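# Lower the cover fully onto the toaster

## Task

Set the cover onto the toaster and push it down until it is fully seated.

## Robot and tools

Robot: two arms, left_arm and right_arm, each with a parallel gripper. Its fingers point along the gripper's +z axis and close along its y axis. end_effector_position is the point between the finger pads, about 1 cm short of the fingertips. Nothing may end up off the table, whether dropped or set down there.

Frame: all positions, orientations (end_effector_quat_wxyz), velocities and targets are in the scene frame. Its origin is at table-top height, halfway between the two arms' nominal bases. +z is up, +x points out over the table, and left_arm sits on the +y side. Left and right in the images do not follow the arm names. The real bases are slightly displaced; a BASES line, if present, gives their calibrated places. Reported hand poses can be off by a few centimetres, more at long reach.

Row layout (shared by execute_actions and move): 14 numbers, each in [-1, 1]. The first 7 are left_arm: dx, dy, dz, rx, ry, rz, opening. The next 7 are right_arm in the same order. Always send all 14, even for one arm. dx..rz are an offset, not a pose. They count from that arm's Hand target as it stood when the action or move began, along the scene axes. 1.0 equals 0.6 m of travel or 180 degrees of turn. rx, ry, rz form a single rotation vector, turning about the Hand target's position. A translation longer than 1.0 may be shortened along its line. opening is absolute: +1 fully open (0.094 m), -1 closed. Sending 0 for all six pose numbers re-commands the current Hand target, and that counts as a command. To leave a gripper as it is, repeat its present opening; a 0 would half-close it.

execute_actions(actions, cameras): actions is a list of actions. Each action is a table of up to 15 rows, one row per 1/30 s control step. If there are fewer rows, the last row is held for the remaining steps. Every row in an action counts from the pose at the action's start, not from the row before. The next action starts from the new Hand target, so repeating an offset keeps moving the arm. An empty list just returns state and images. cameras picks the images: null, omitted or ["all"] gives all, [] gives none, and an unknown name invalidates the call.

move(target, speed, blend, opening_speed, blocking, cameras): gives a straight-line path to one row or a list of up to 15 rows. Every row is an offset from the same starting Hand targets, not from the previous row. speed is in m/s, 0.002 to 4.3, default 0.25; turning is capped at twice that in rad/s. Give one number, or one per target. blend, in m, rounds corners between listed targets. opening_speed is the rate of the gripper command per second on the -1..+1 scale, at least 0.2; use a low value when gripping something fragile. blocking=false returns after about 0.5 s while the move continues. The whole move is capped at 10 s. Paths ignore obstacles and the other arm; grippers lag and overshoot more at high speed. Avoid paths close to an arm's own base, since that can flip its shoulder posture; go around it instead. A faster move, or a target placed farther beyond a contact, presses harder. The result adds a move: line, such as done, off_target, moving, held or fault, plus any limits (paced = clipped, held = steps withheld). done means at rest within 10 mm and 2 degrees.

wait(seconds 0-10): lets time pass with the last commands held. stop: brakes a running move; fast moves need room to brake. zoom_image(camera, region [x0,y0,x1,y1] in pixels, at most 504x504): a close view of that camera's latest image. finished_scene(scene): ends the current scene, given as its number from the results, and cannot be undone. The goal must hold with the robot hands-off.

Cameras: cam_head_left, cam_head_right, cam_high, cam_low (896x504 each), cam_left_wrist, cam_right_wrist (616x616 each).

Reading results: Hand target is the last commanded pose after clipping, and the next offsets count from it. Grippers often rest a centimetre or more off it from friction and weight. That alone is not a sign of contact. If a gripper stays short, send the remaining distance as an offset. Orientation commands are clipped to within 40 degrees of the measured orientation at each step. grip_measured is the measured opening on the command scale. With nothing held it reads up to about 2.7 mm wide; on a hard part it reads a few mm narrower than the part. The gripper squeezes at full force once the command is about 0.05 below the opening at first contact (0.11 or more for small or round parts). To release, command well above grip_measured. grip_effort_nm is motor effort, with negative meaning closing; it is not a finger force. Joint torques include gravity and have offsets and noise; positive means toward a larger joint angle. Numbers 3 and 4 wrap at ±28 N m. Joint velocities showing "within noise" mean the arm is at rest. Joint limits (rad): waist ±2.880, shoulder 0 to 3.142, elbow 0 to 3.019 (straight at 2.964), wrist pitch -1.693 to 1.571, wrist yaw ±1.571, wrist roll ±2.094.

Avoid: drops, releasing a part while it is still moving, slams and hard pushes. Avoid contact or squeezing between the two arms, including closing a gripper on the other's fingers; a hard one can fail the scene. An arm blocked by an object keeps pressing until you command it back past its gripper. Holding loads, staying outstretched or pushing at unreachable poses heats motors. A MOTOR HOT line appears at 85 °C; at 100 °C that arm goes limp for 30-60 s or longer, possibly without warning. Any arm stop costs time. Smooth, low-effort motion is preferred.

Each tool is called after "Call:" as name(argument=value, ...), one argument or row to a line, values as JSON.

## Session

Call:
execute_actions(
  actions=[],
)

Scene clock: 0.00 s.
left_arm: end_effector_position=(+0.8641, +0.5639, +0.3477) grip_measured=+1.000 grip_effort_nm=n/a end_effector_quat_wxyz=(+0.749, -0.239, +0.616, -0.045) | right_arm: end_effector_position=(+0.3830, -0.2729, +0.3212) grip_measured=+1.000 grip_effort_nm=n/a end_effector_quat_wxyz=(+0.446, +0.364, +0.816, -0.054)
Joint positions: left_arm=[0.323 2.332 2.19 0.268 0.017 -0.432 0.094] | right_arm=[0.054 0.845 0.797 -0.697 0.492 0.711 0.094]
Joint velocities: within noise
Joint torques (N m): no reading
Heat: left arm: hottest shoulder 29 °C; right arm: hottest shoulder 33 °C.
Hand target: left_arm +0.8630, +0.5635, +0.3731; +0.762, -0.233, +0.602, -0.045 | right_arm +0.3877, -0.2725, +0.3354; +0.456, +0.365, +0.810, -0.047
Tool commands: left_gripper/opening=+1.0 right_gripper/opening=+1.0

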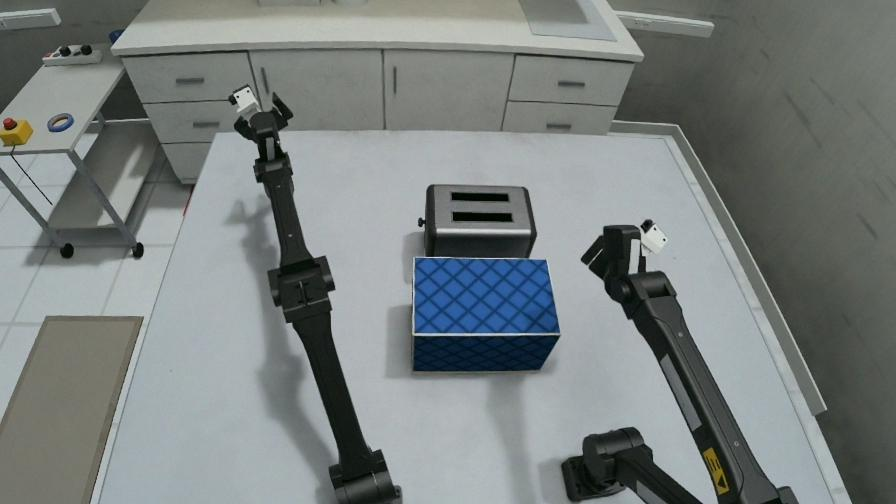

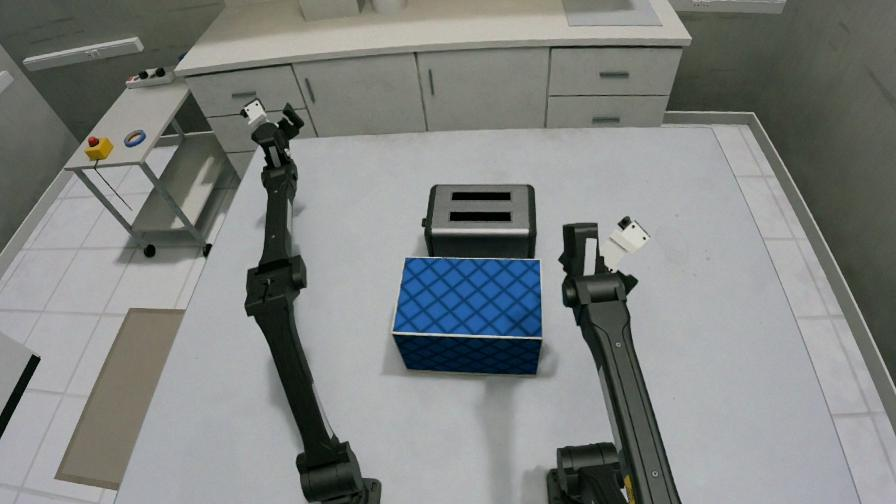

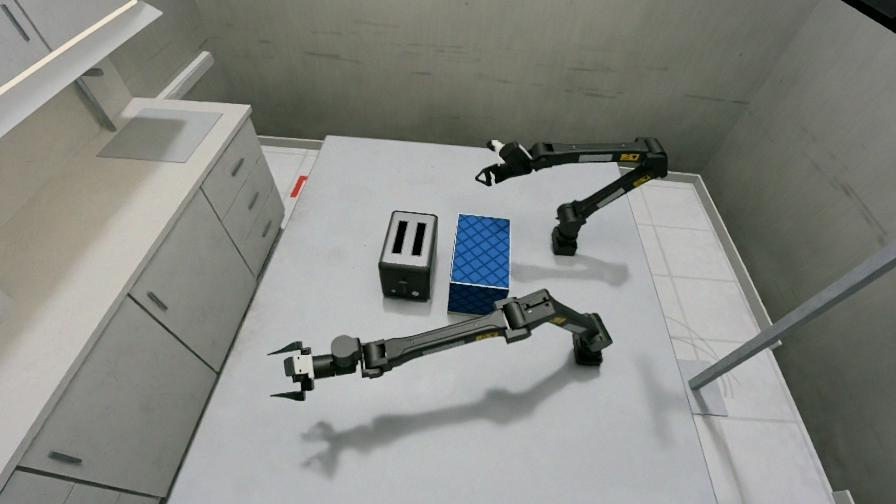

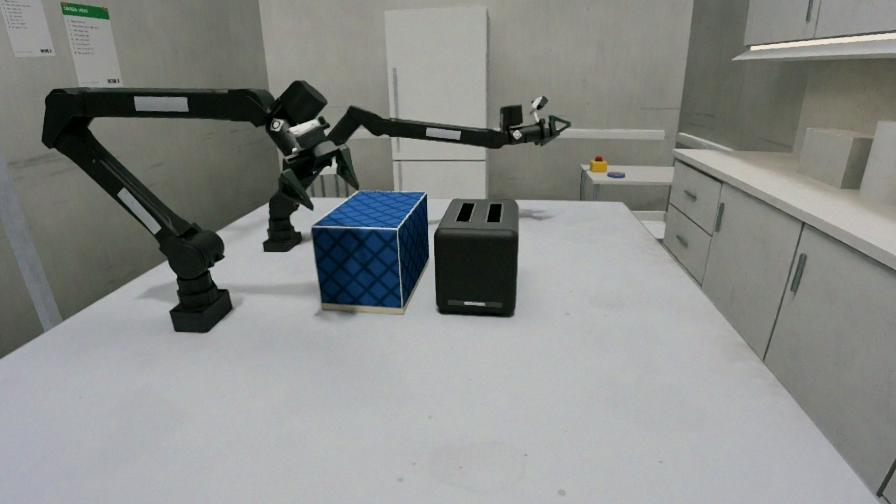

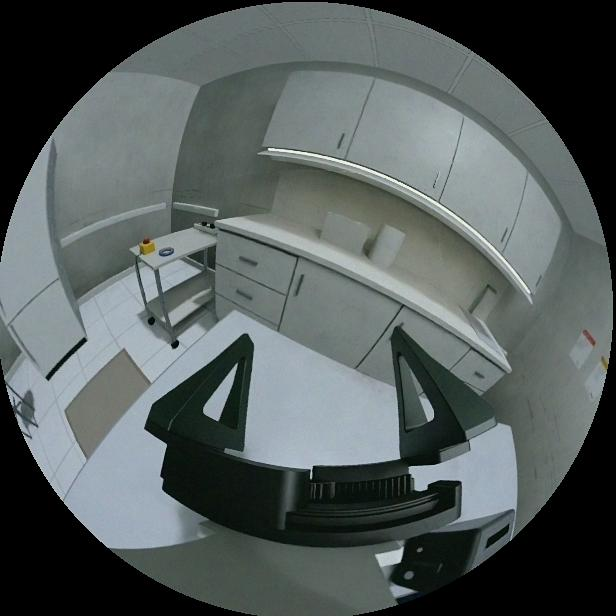

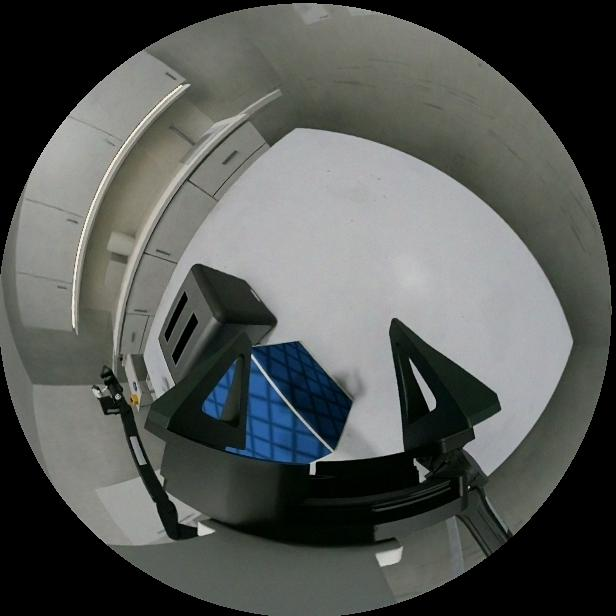

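Call:
move(
  target=[-0.855,-0.339,-0.122,-0.572,0.517,0.019,1,-0.063,-0.146,-0.058,0.472,0.283,-0.131,1],
  speed=0.5,
)

Scene clock: 33.80 s.
left_arm: end_effector_position=(+0.3540, +0.3550, +0.2918) grip_measured=+1.000 grip_effort_nm=-0.007 end_effector_quat_wxyz=(+0.177, +0.682, -0.645, +0.295) | right_arm: end_effector_position=(+0.3471, -0.3528, +0.3009) grip_measured=+1.000 grip_effort_nm=-0.002 end_effector_quat_wxyz=(-0.137, +0.688, +0.651, +0.289)
Joint positions: left_arm=[0.502 1.469 1.385 -1.682 0.679 -1.05 0.094] | right_arm=[-0.677 1.363 1.263 -1.67 -0.623 0.921 0.094]
Joint torques (N m): left_arm=[1.32 -13.74 7.15 -0.65 0.47 -0.03] | right_arm=[-1.96 -6.48 10.07 -0.46 -0.47 0.28]
Heat: left arm: hottest shoulder 36 °C; right arm: hottest shoulder 32 °C.
Hand target: left_arm +0.3500, +0.3600, +0.2998; +0.271, +0.653, -0.653, +0.270 | right_arm +0.3500, -0.3601, +0.3008; -0.272, +0.653, +0.653, +0.271
Off the commanded pose: left_arm 0.010 m, 12 deg | right_arm 0.008 m, 16 deg.
joint sent to its limit (left arm) — joint 4 (wrist pitch), lower limit. The joint targets are off in orientation, not in position.
joint sent to its limit (right arm) — joint 4 (wrist pitch), lower limit. The joint targets are off in orientation, not in position.
move: off_target (left_arm, right_arm)

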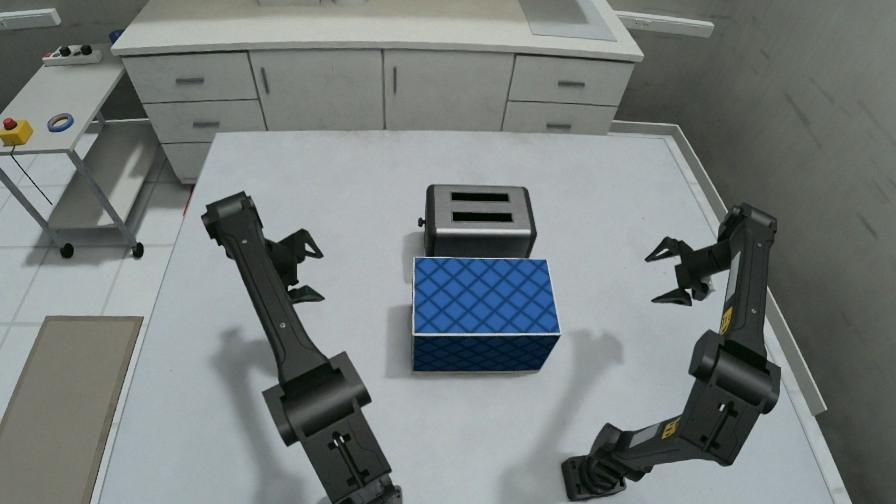

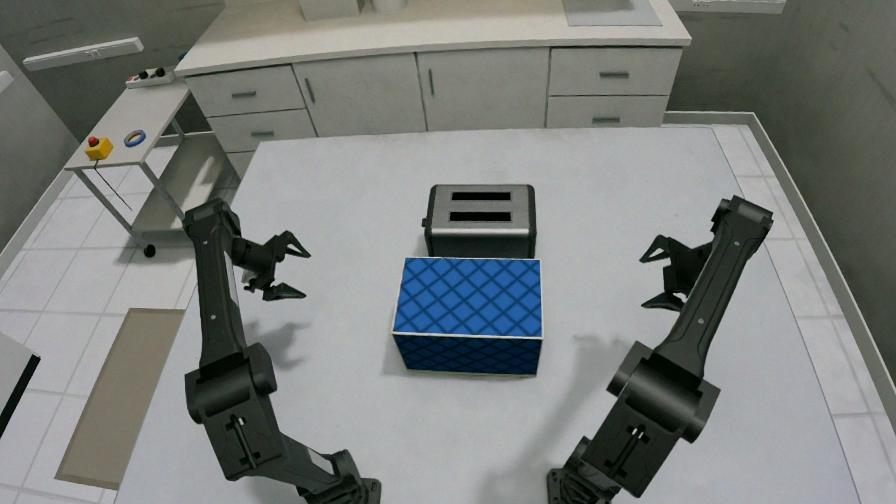

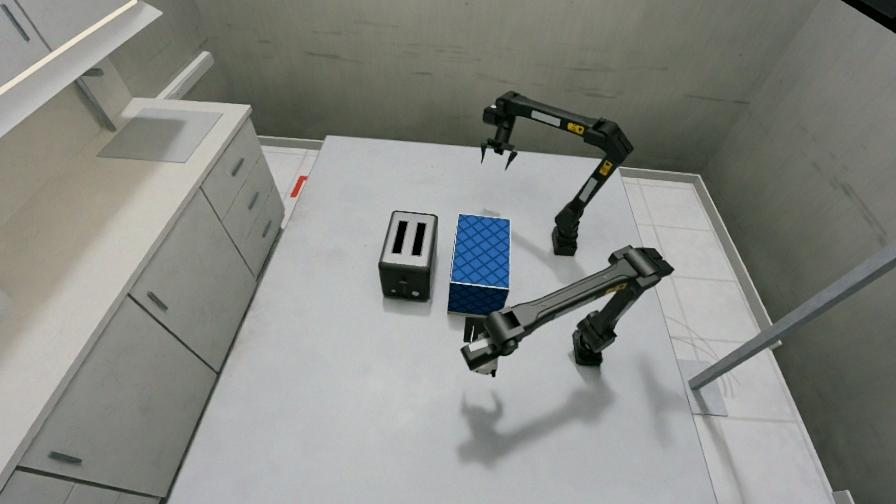

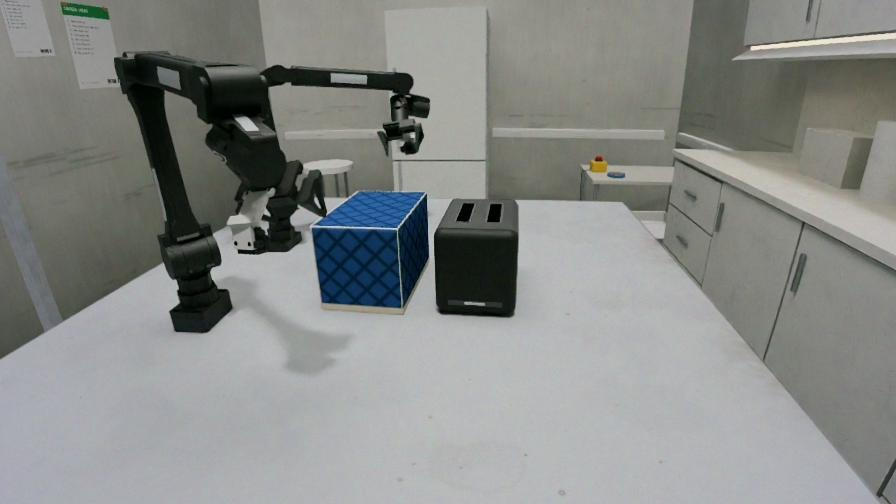

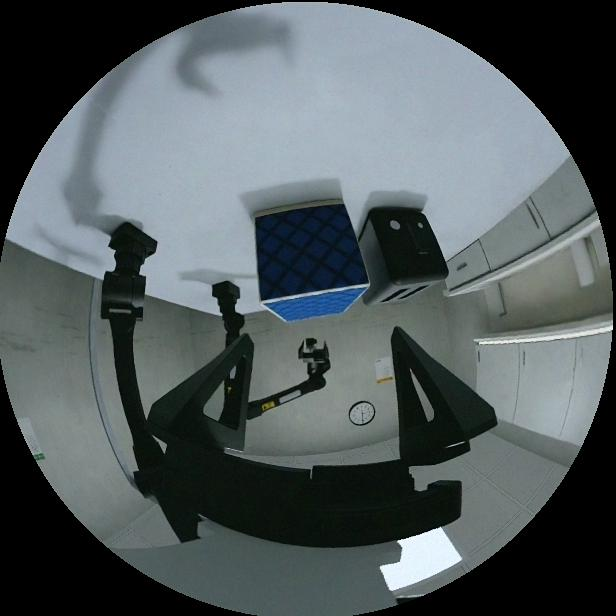

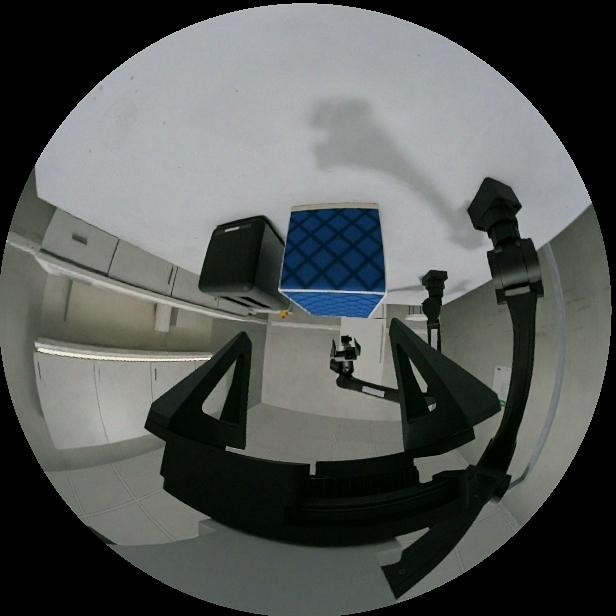

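Call:
move(
  target=[-0.025,-0.26,-0.283,0,0,0,1,-0.025,0.26,-0.285,0,0,0,1],
)

Scene clock: 50.47 s.
left_arm: end_effector_position=(+0.3316, +0.2090, +0.1316) grip_measured=+1.000 grip_effort_nm=-0.002 end_effector_quat_wxyz=(+0.269, +0.656, -0.652, +0.270) | right_arm: end_effector_position=(+0.3369, -0.2092, +0.1371) grip_measured=+1.000 grip_effort_nm=-0.007 end_effector_quat_wxyz=(-0.260, +0.650, +0.658, +0.277)
Joint positions: left_arm=[0.184 1.509 0.958 -1.2 0.766 -1.315 0.094] | right_arm=[-0.348 1.46 0.855 -1.237 -0.74 1.143 0.094]
Joint torques (N m): left_arm=[-1.2 -11.16 6.24 0.05 0.5 -0.03] | right_arm=[-0.03 -6.07 6.13 -0.08 -0.53 0.31]
Heat: left arm: hottest shoulder 35 °C; right arm: hottest shoulder 32 °C.
Hand target: left_arm +0.3350, +0.2041, +0.1301; +0.271, +0.653, -0.653, +0.270 | right_arm +0.3349, -0.2040, +0.1298; -0.272, +0.653, +0.653, +0.271
Off the commanded pose: left_arm 0.006 m, 0 deg | right_arm 0.009 m, 2 deg.
move: done

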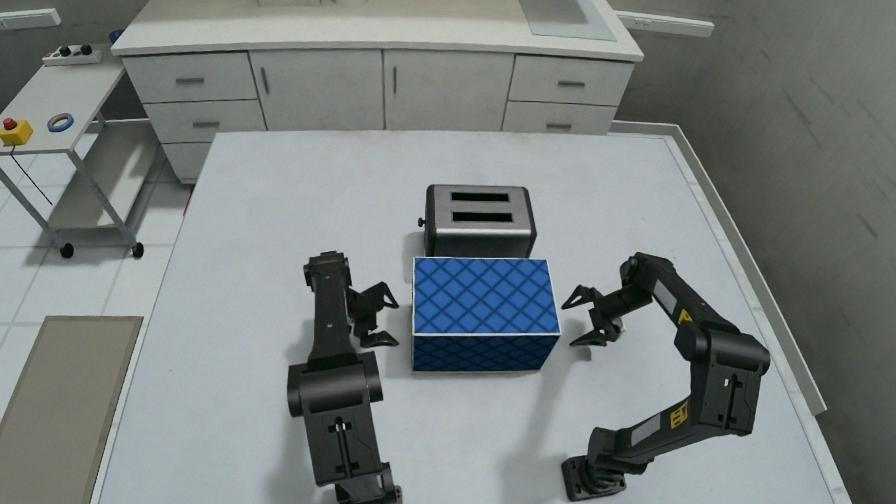

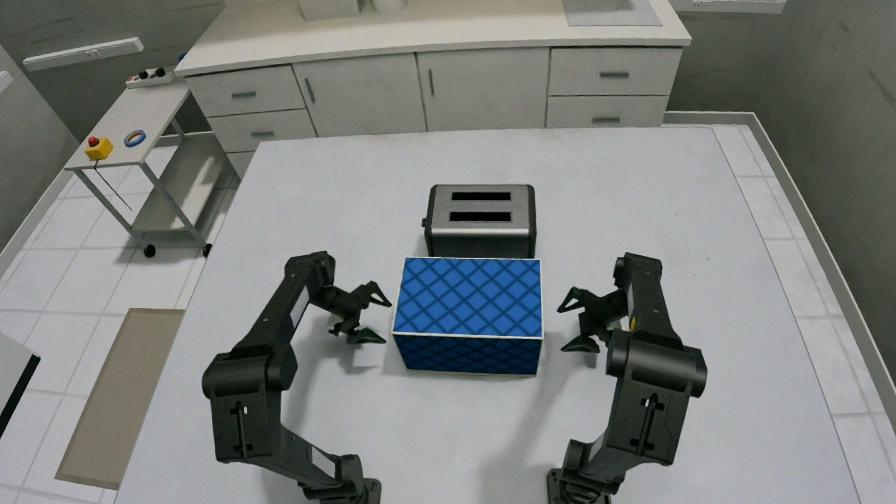

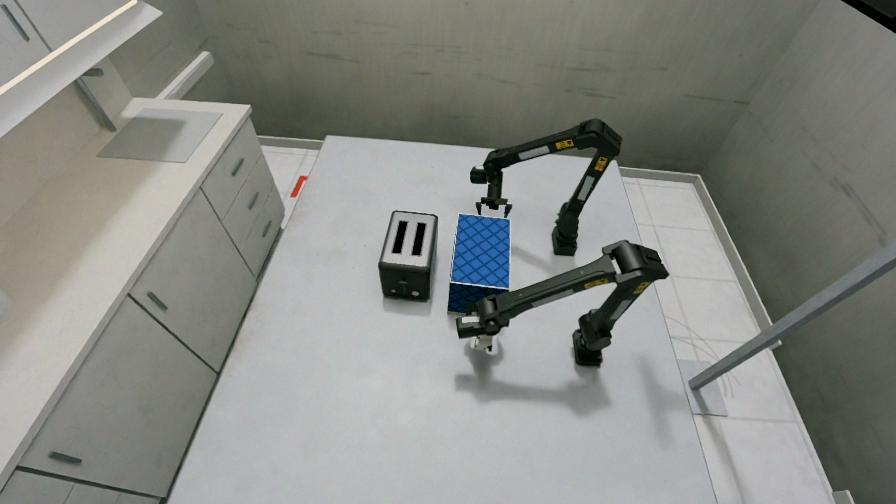

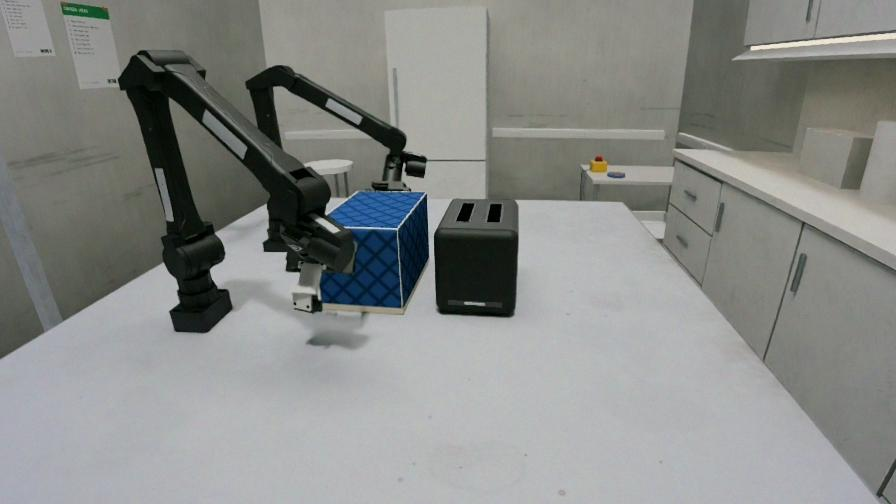

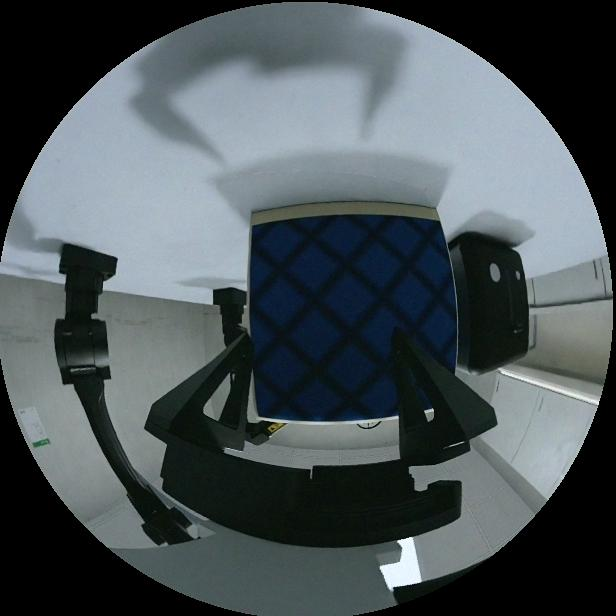

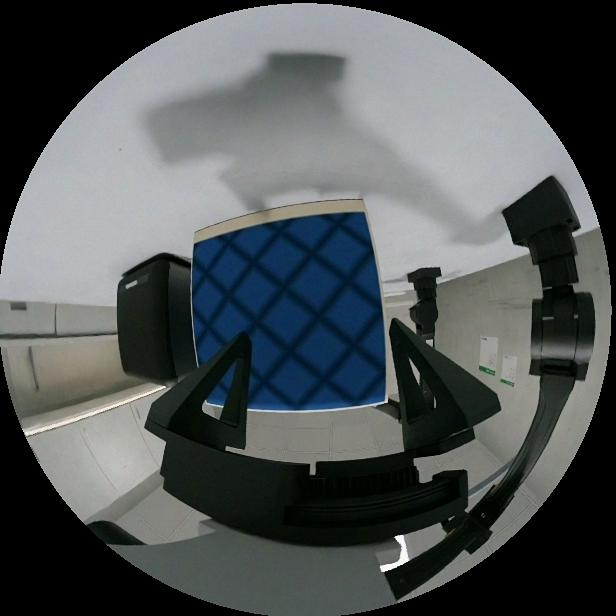

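Call:
move(
  target=[
    [0.042,0,0,0,0,0,1,0.042,0,0,0,0,0,1],
    [0.042,-0.03,0,0,0,0,1,0.042,0.03,0,0,0,0,1],
  ],
  speed=0.1,
)

Call:
zoom_image(
  camera="cam_head_left",
  region=[300, 160, 660, 400],
)

Scene clock: 60.43 s.
left_arm: end_effector_position=(+0.3451, +0.1891, +0.1218) grip_measured=+1.000 grip_effort_nm=-0.002 end_effector_quat_wxyz=(+0.282, +0.659, -0.647, +0.261) | right_arm: end_effector_position=(+0.3447, -0.1863, +0.1227) grip_measured=+1.000 grip_effort_nm=-0.012 end_effector_quat_wxyz=(-0.282, +0.655, +0.649, +0.265)
Joint positions: left_arm=[0.127 1.556 0.981 -1.157 0.776 -1.391 0.094] | right_arm=[-0.278 1.507 0.855 -1.183 -0.759 1.233 0.094]
Joint torques (N m): left_arm=[-0.91 -12.1 8.17 0.09 0.46 -0.06] | right_arm=[-0.09 -7.65 9.66 -0.06 -0.48 0.33]
Heat: left arm: hottest shoulder 33 °C; right arm: hottest shoulder 32 °C.
Hand target: left_arm +0.3602, +0.1861, +0.1301; +0.271, +0.653, -0.653, +0.270 | right_arm +0.3601, -0.1860, +0.1298; -0.272, +0.653, +0.653, +0.271
Off the commanded pose: left_arm 0.017 m, 2 deg | right_arm 0.017 m, 1 deg.
move: off_target (left_arm, right_arm)

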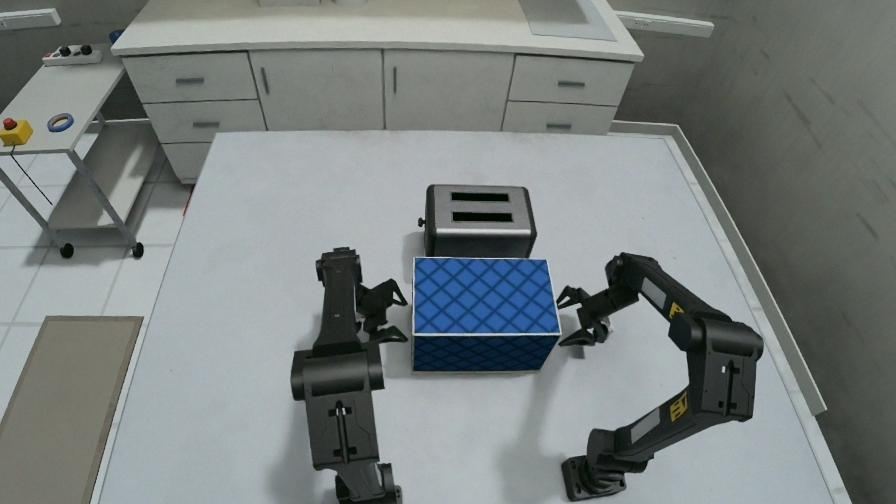

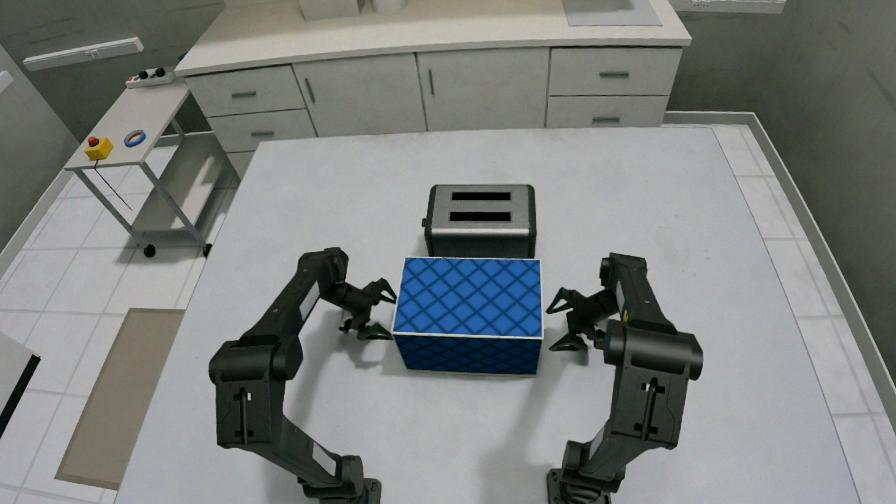

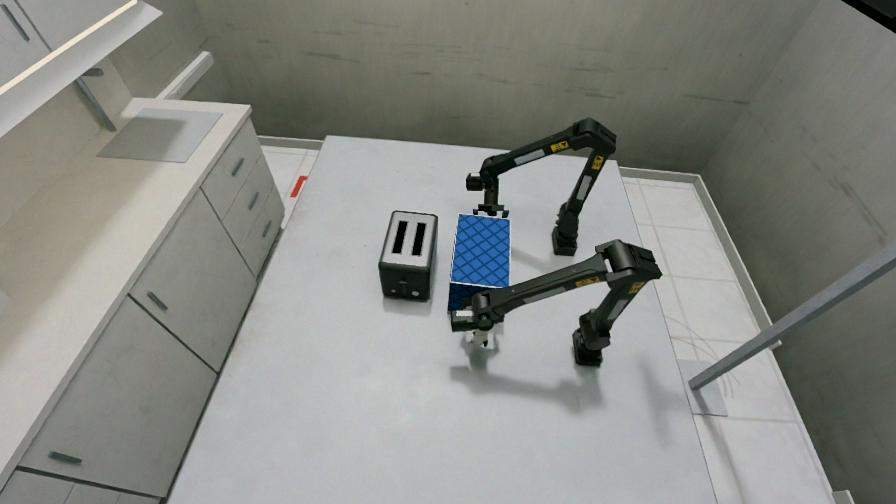

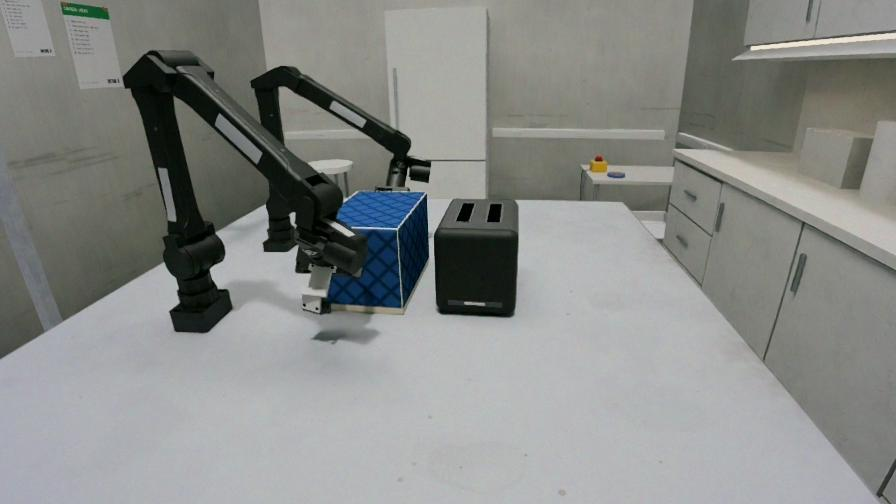

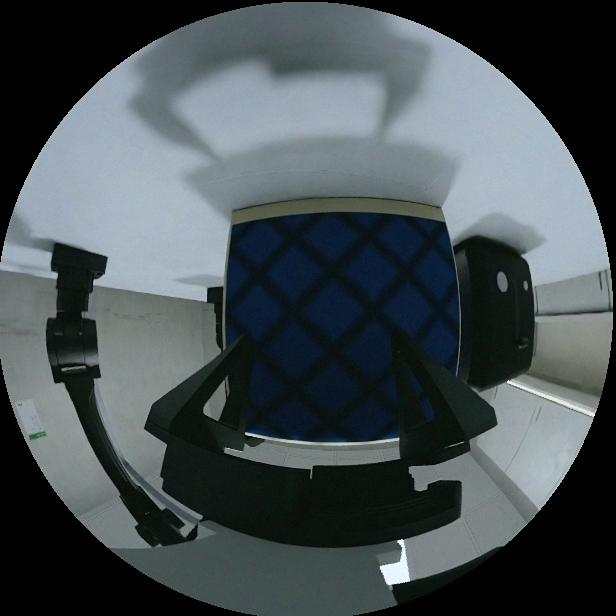

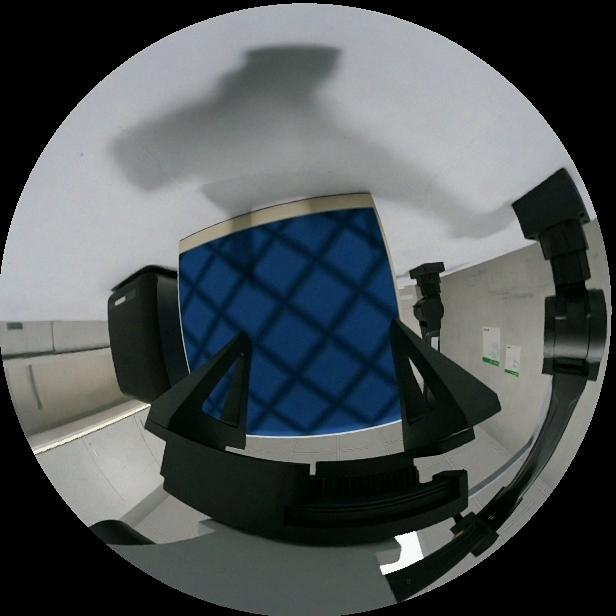

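Scaled by 1.400.

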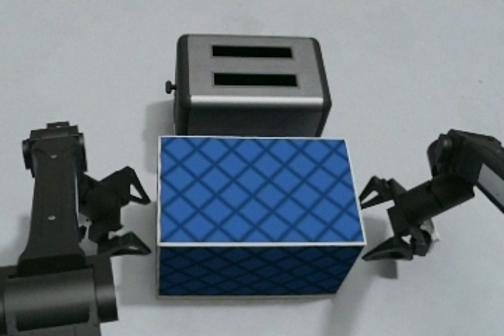

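Call:
move(
  target=[
    [0.03,0.01,0.02,0,0,0,0.7,0.03,-0.01,0.02,0,0,0,0.7],
    [0.03,-0.02,0.02,0,0,0,0.7,0.03,0.02,0.02,0,0,0,0.7],
  ],
  speed=0.1,
)

Call:
zoom_image(
  camera="cam_head_right",
  region=[300, 160, 660, 400],
)

Scene clock: 66.77 s.
left_arm: end_effector_position=(+0.3651, +0.1781, +0.1378) grip_measured=+0.702 grip_effort_nm=-0.095 end_effector_quat_wxyz=(+0.277, +0.658, -0.649, +0.264) | right_arm: end_effector_position=(+0.3643, -0.1755, +0.1374) grip_measured=+0.702 grip_effort_nm=-0.105 end_effector_quat_wxyz=(-0.278, +0.654, +0.651, +0.267)
Joint positions: left_arm=[0.094 1.564 1.043 -1.165 0.779 -1.438 0.08] | right_arm=[-0.236 1.508 0.908 -1.185 -0.767 1.29 0.08]
Joint torques (N m): left_arm=[-1.08 -12.1 8.16 0.12 0.48 -0.04] | right_arm=[-0.15 -7.12 9.8 0.03 -0.5 0.32]
Heat: left arm: hottest shoulder 33 °C; right arm: hottest shoulder 32 °C.
Hand target: left_arm +0.3783, +0.1740, +0.1421; +0.271, +0.653, -0.653, +0.270 | right_arm +0.3781, -0.1740, +0.1417; -0.272, +0.653, +0.653, +0.271
Off the commanded pose: left_arm 0.014 m, 1 deg | right_arm 0.015 m, 1 deg.
move: off_target (left_arm, right_arm)

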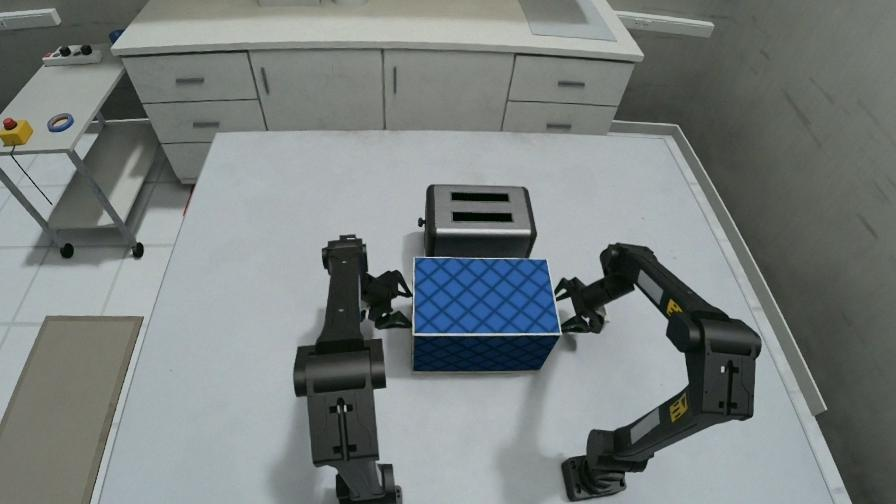

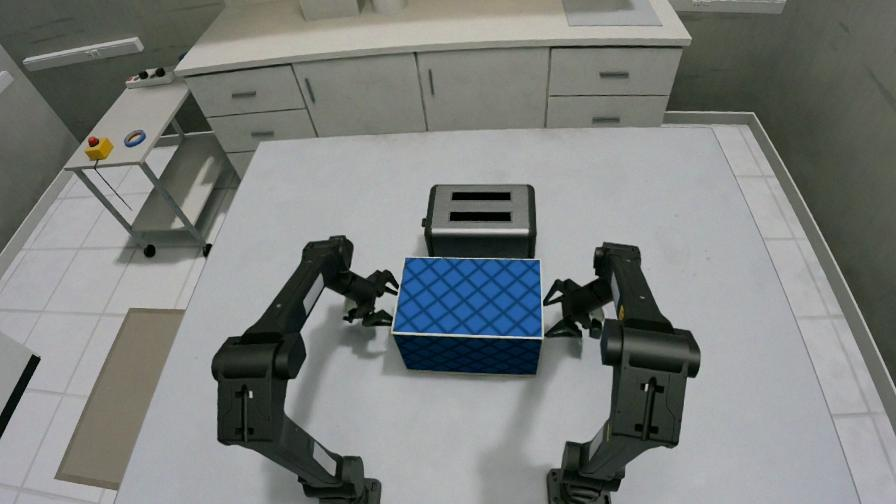

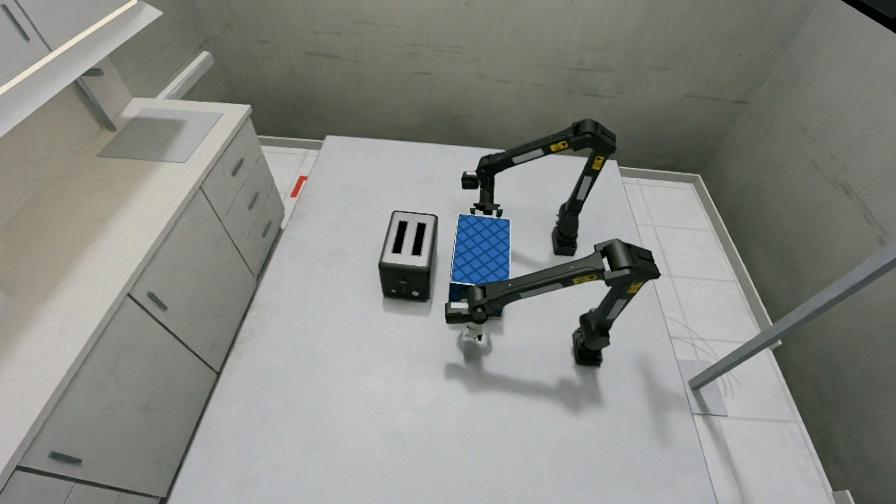

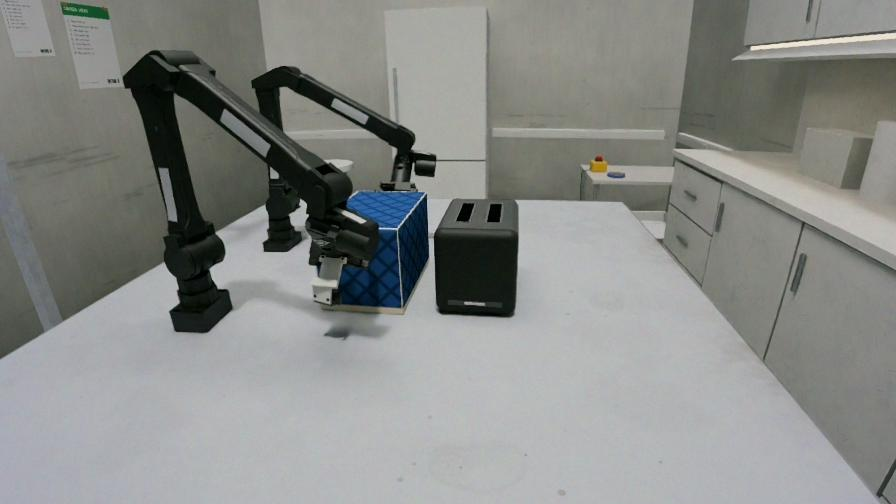

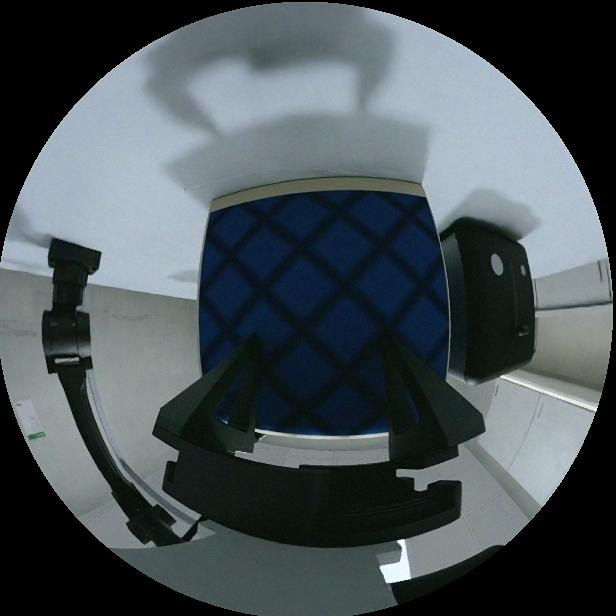

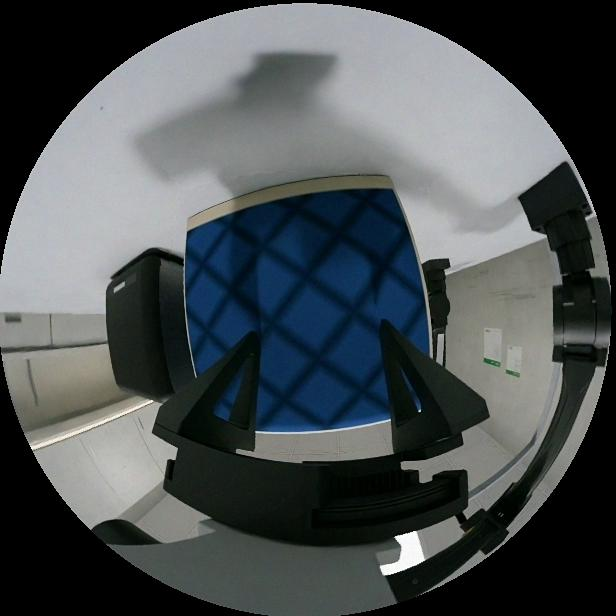

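Scaled by 1.400.

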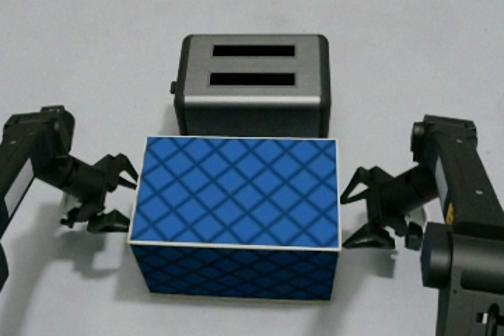

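Call:
move(
  target=[0,-0.025,0,0,0,0,0.7,0,0.025,0,0,0,0,0.7],
  speed=0.05,
)

Call:
zoom_image(
  camera="cam_head_right",
  region=[300, 160, 660, 400],
)

Call:
zoom_image(
  camera="cam_head_left",
  region=[300, 160, 660, 400],
)

Scene clock: 73.33 s.
left_arm: end_effector_position=(+0.3693, +0.1654, +0.1373) grip_measured=+0.702 grip_effort_nm=-0.095 end_effector_quat_wxyz=(+0.276, +0.659, -0.648, +0.264) | right_arm: end_effector_position=(+0.3699, -0.1631, +0.1366) grip_measured=+0.702 grip_effort_nm=-0.110 end_effector_quat_wxyz=(-0.277, +0.656, +0.650, +0.267)
Joint positions: left_arm=[0.062 1.564 1.043 -1.129 0.78 -1.488 0.08] | right_arm=[-0.2 1.508 0.908 -1.147 -0.773 1.345 0.08]
Joint torques (N m): left_arm=[-1.38 -13.04 7.61 0.32 0.53 -0.04] | right_arm=[0.09 -8.23 8.64 0.1 -0.55 0.32]
Heat: left arm: hottest shoulder 32 °C; right arm: hottest shoulder 32 °C.
Hand target: left_arm +0.3783, +0.1591, +0.1421; +0.271, +0.653, -0.653, +0.270 | right_arm +0.3781, -0.1590, +0.1417; -0.272, +0.653, +0.653, +0.271
Off the commanded pose: left_arm 0.012 m, 1 deg | right_arm 0.011 m, 1 deg.
move: off_target (left_arm, right_arm)

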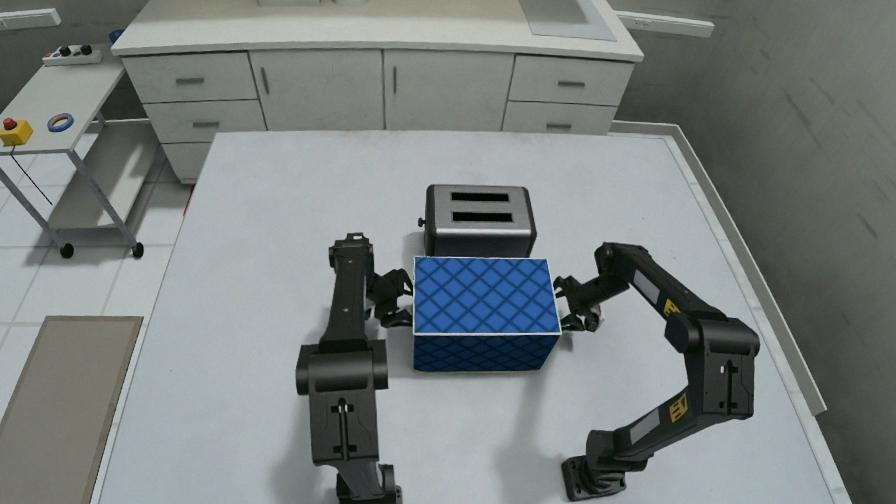

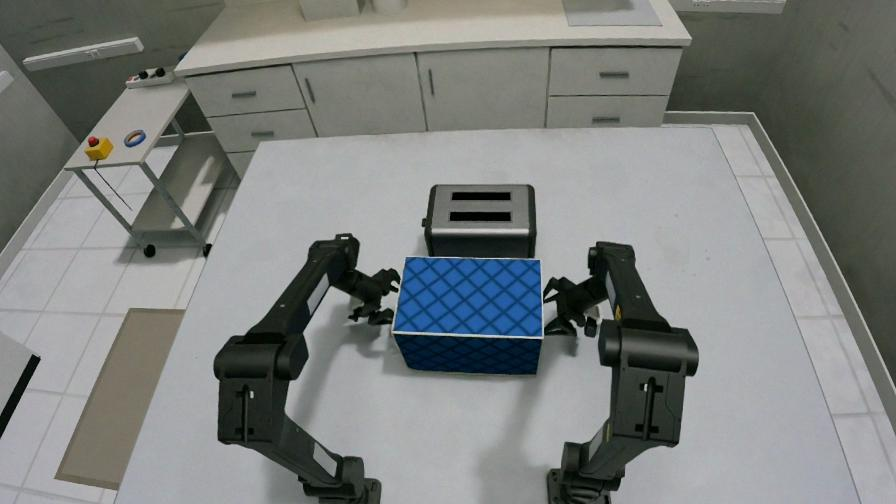

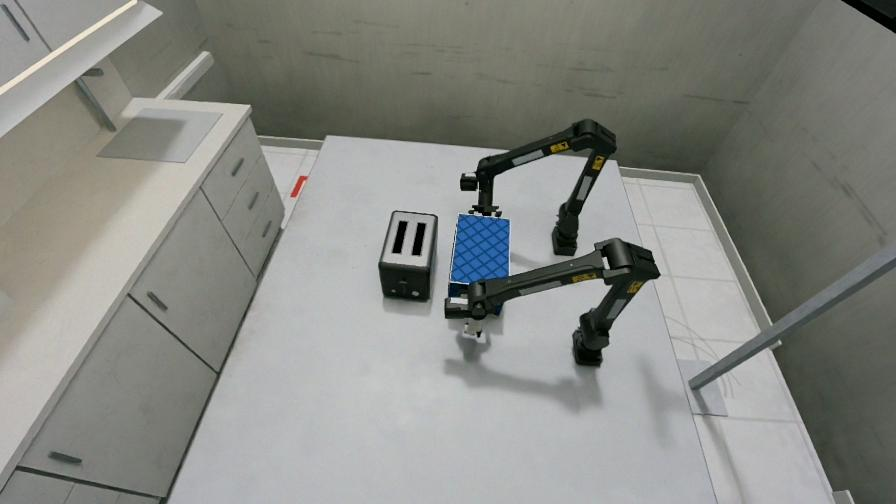

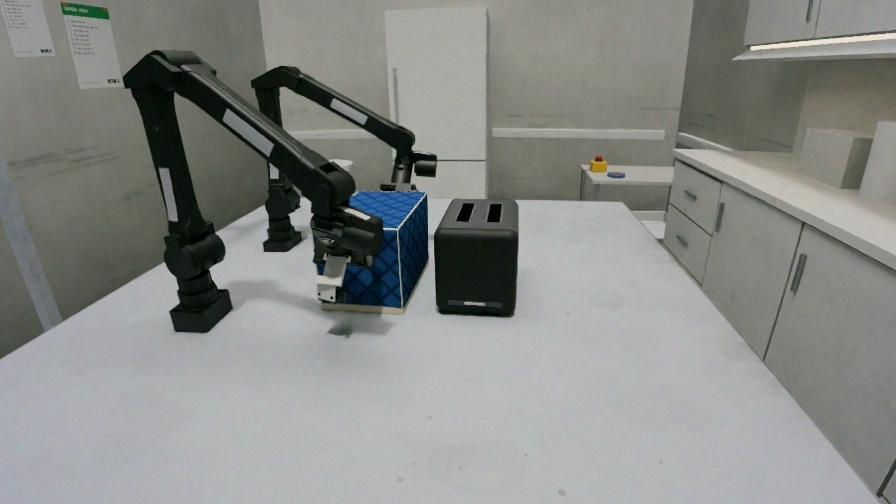

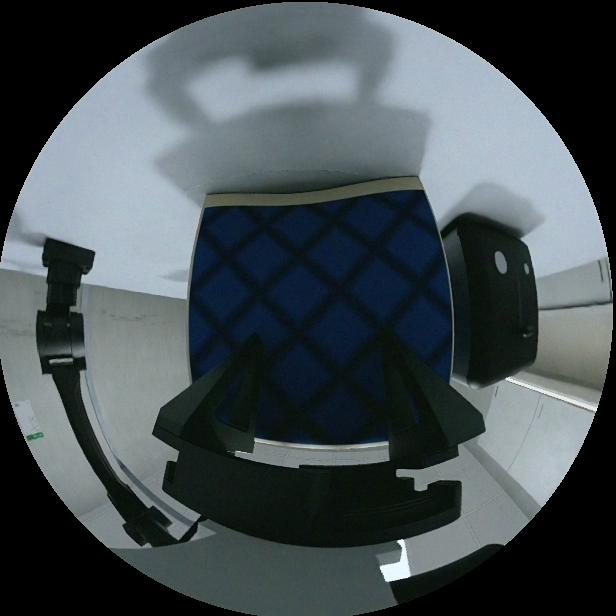

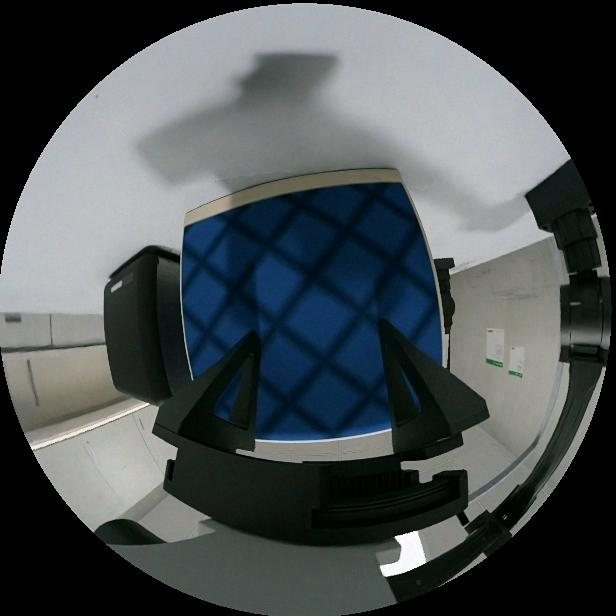

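Scaled by 1.400.

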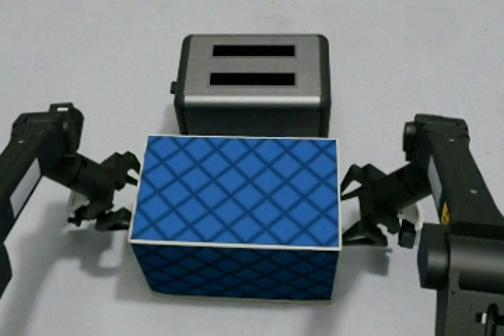

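Scaled by 1.400.

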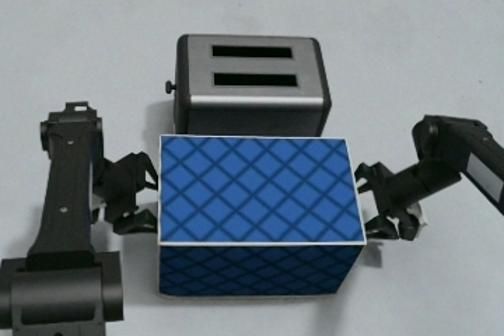

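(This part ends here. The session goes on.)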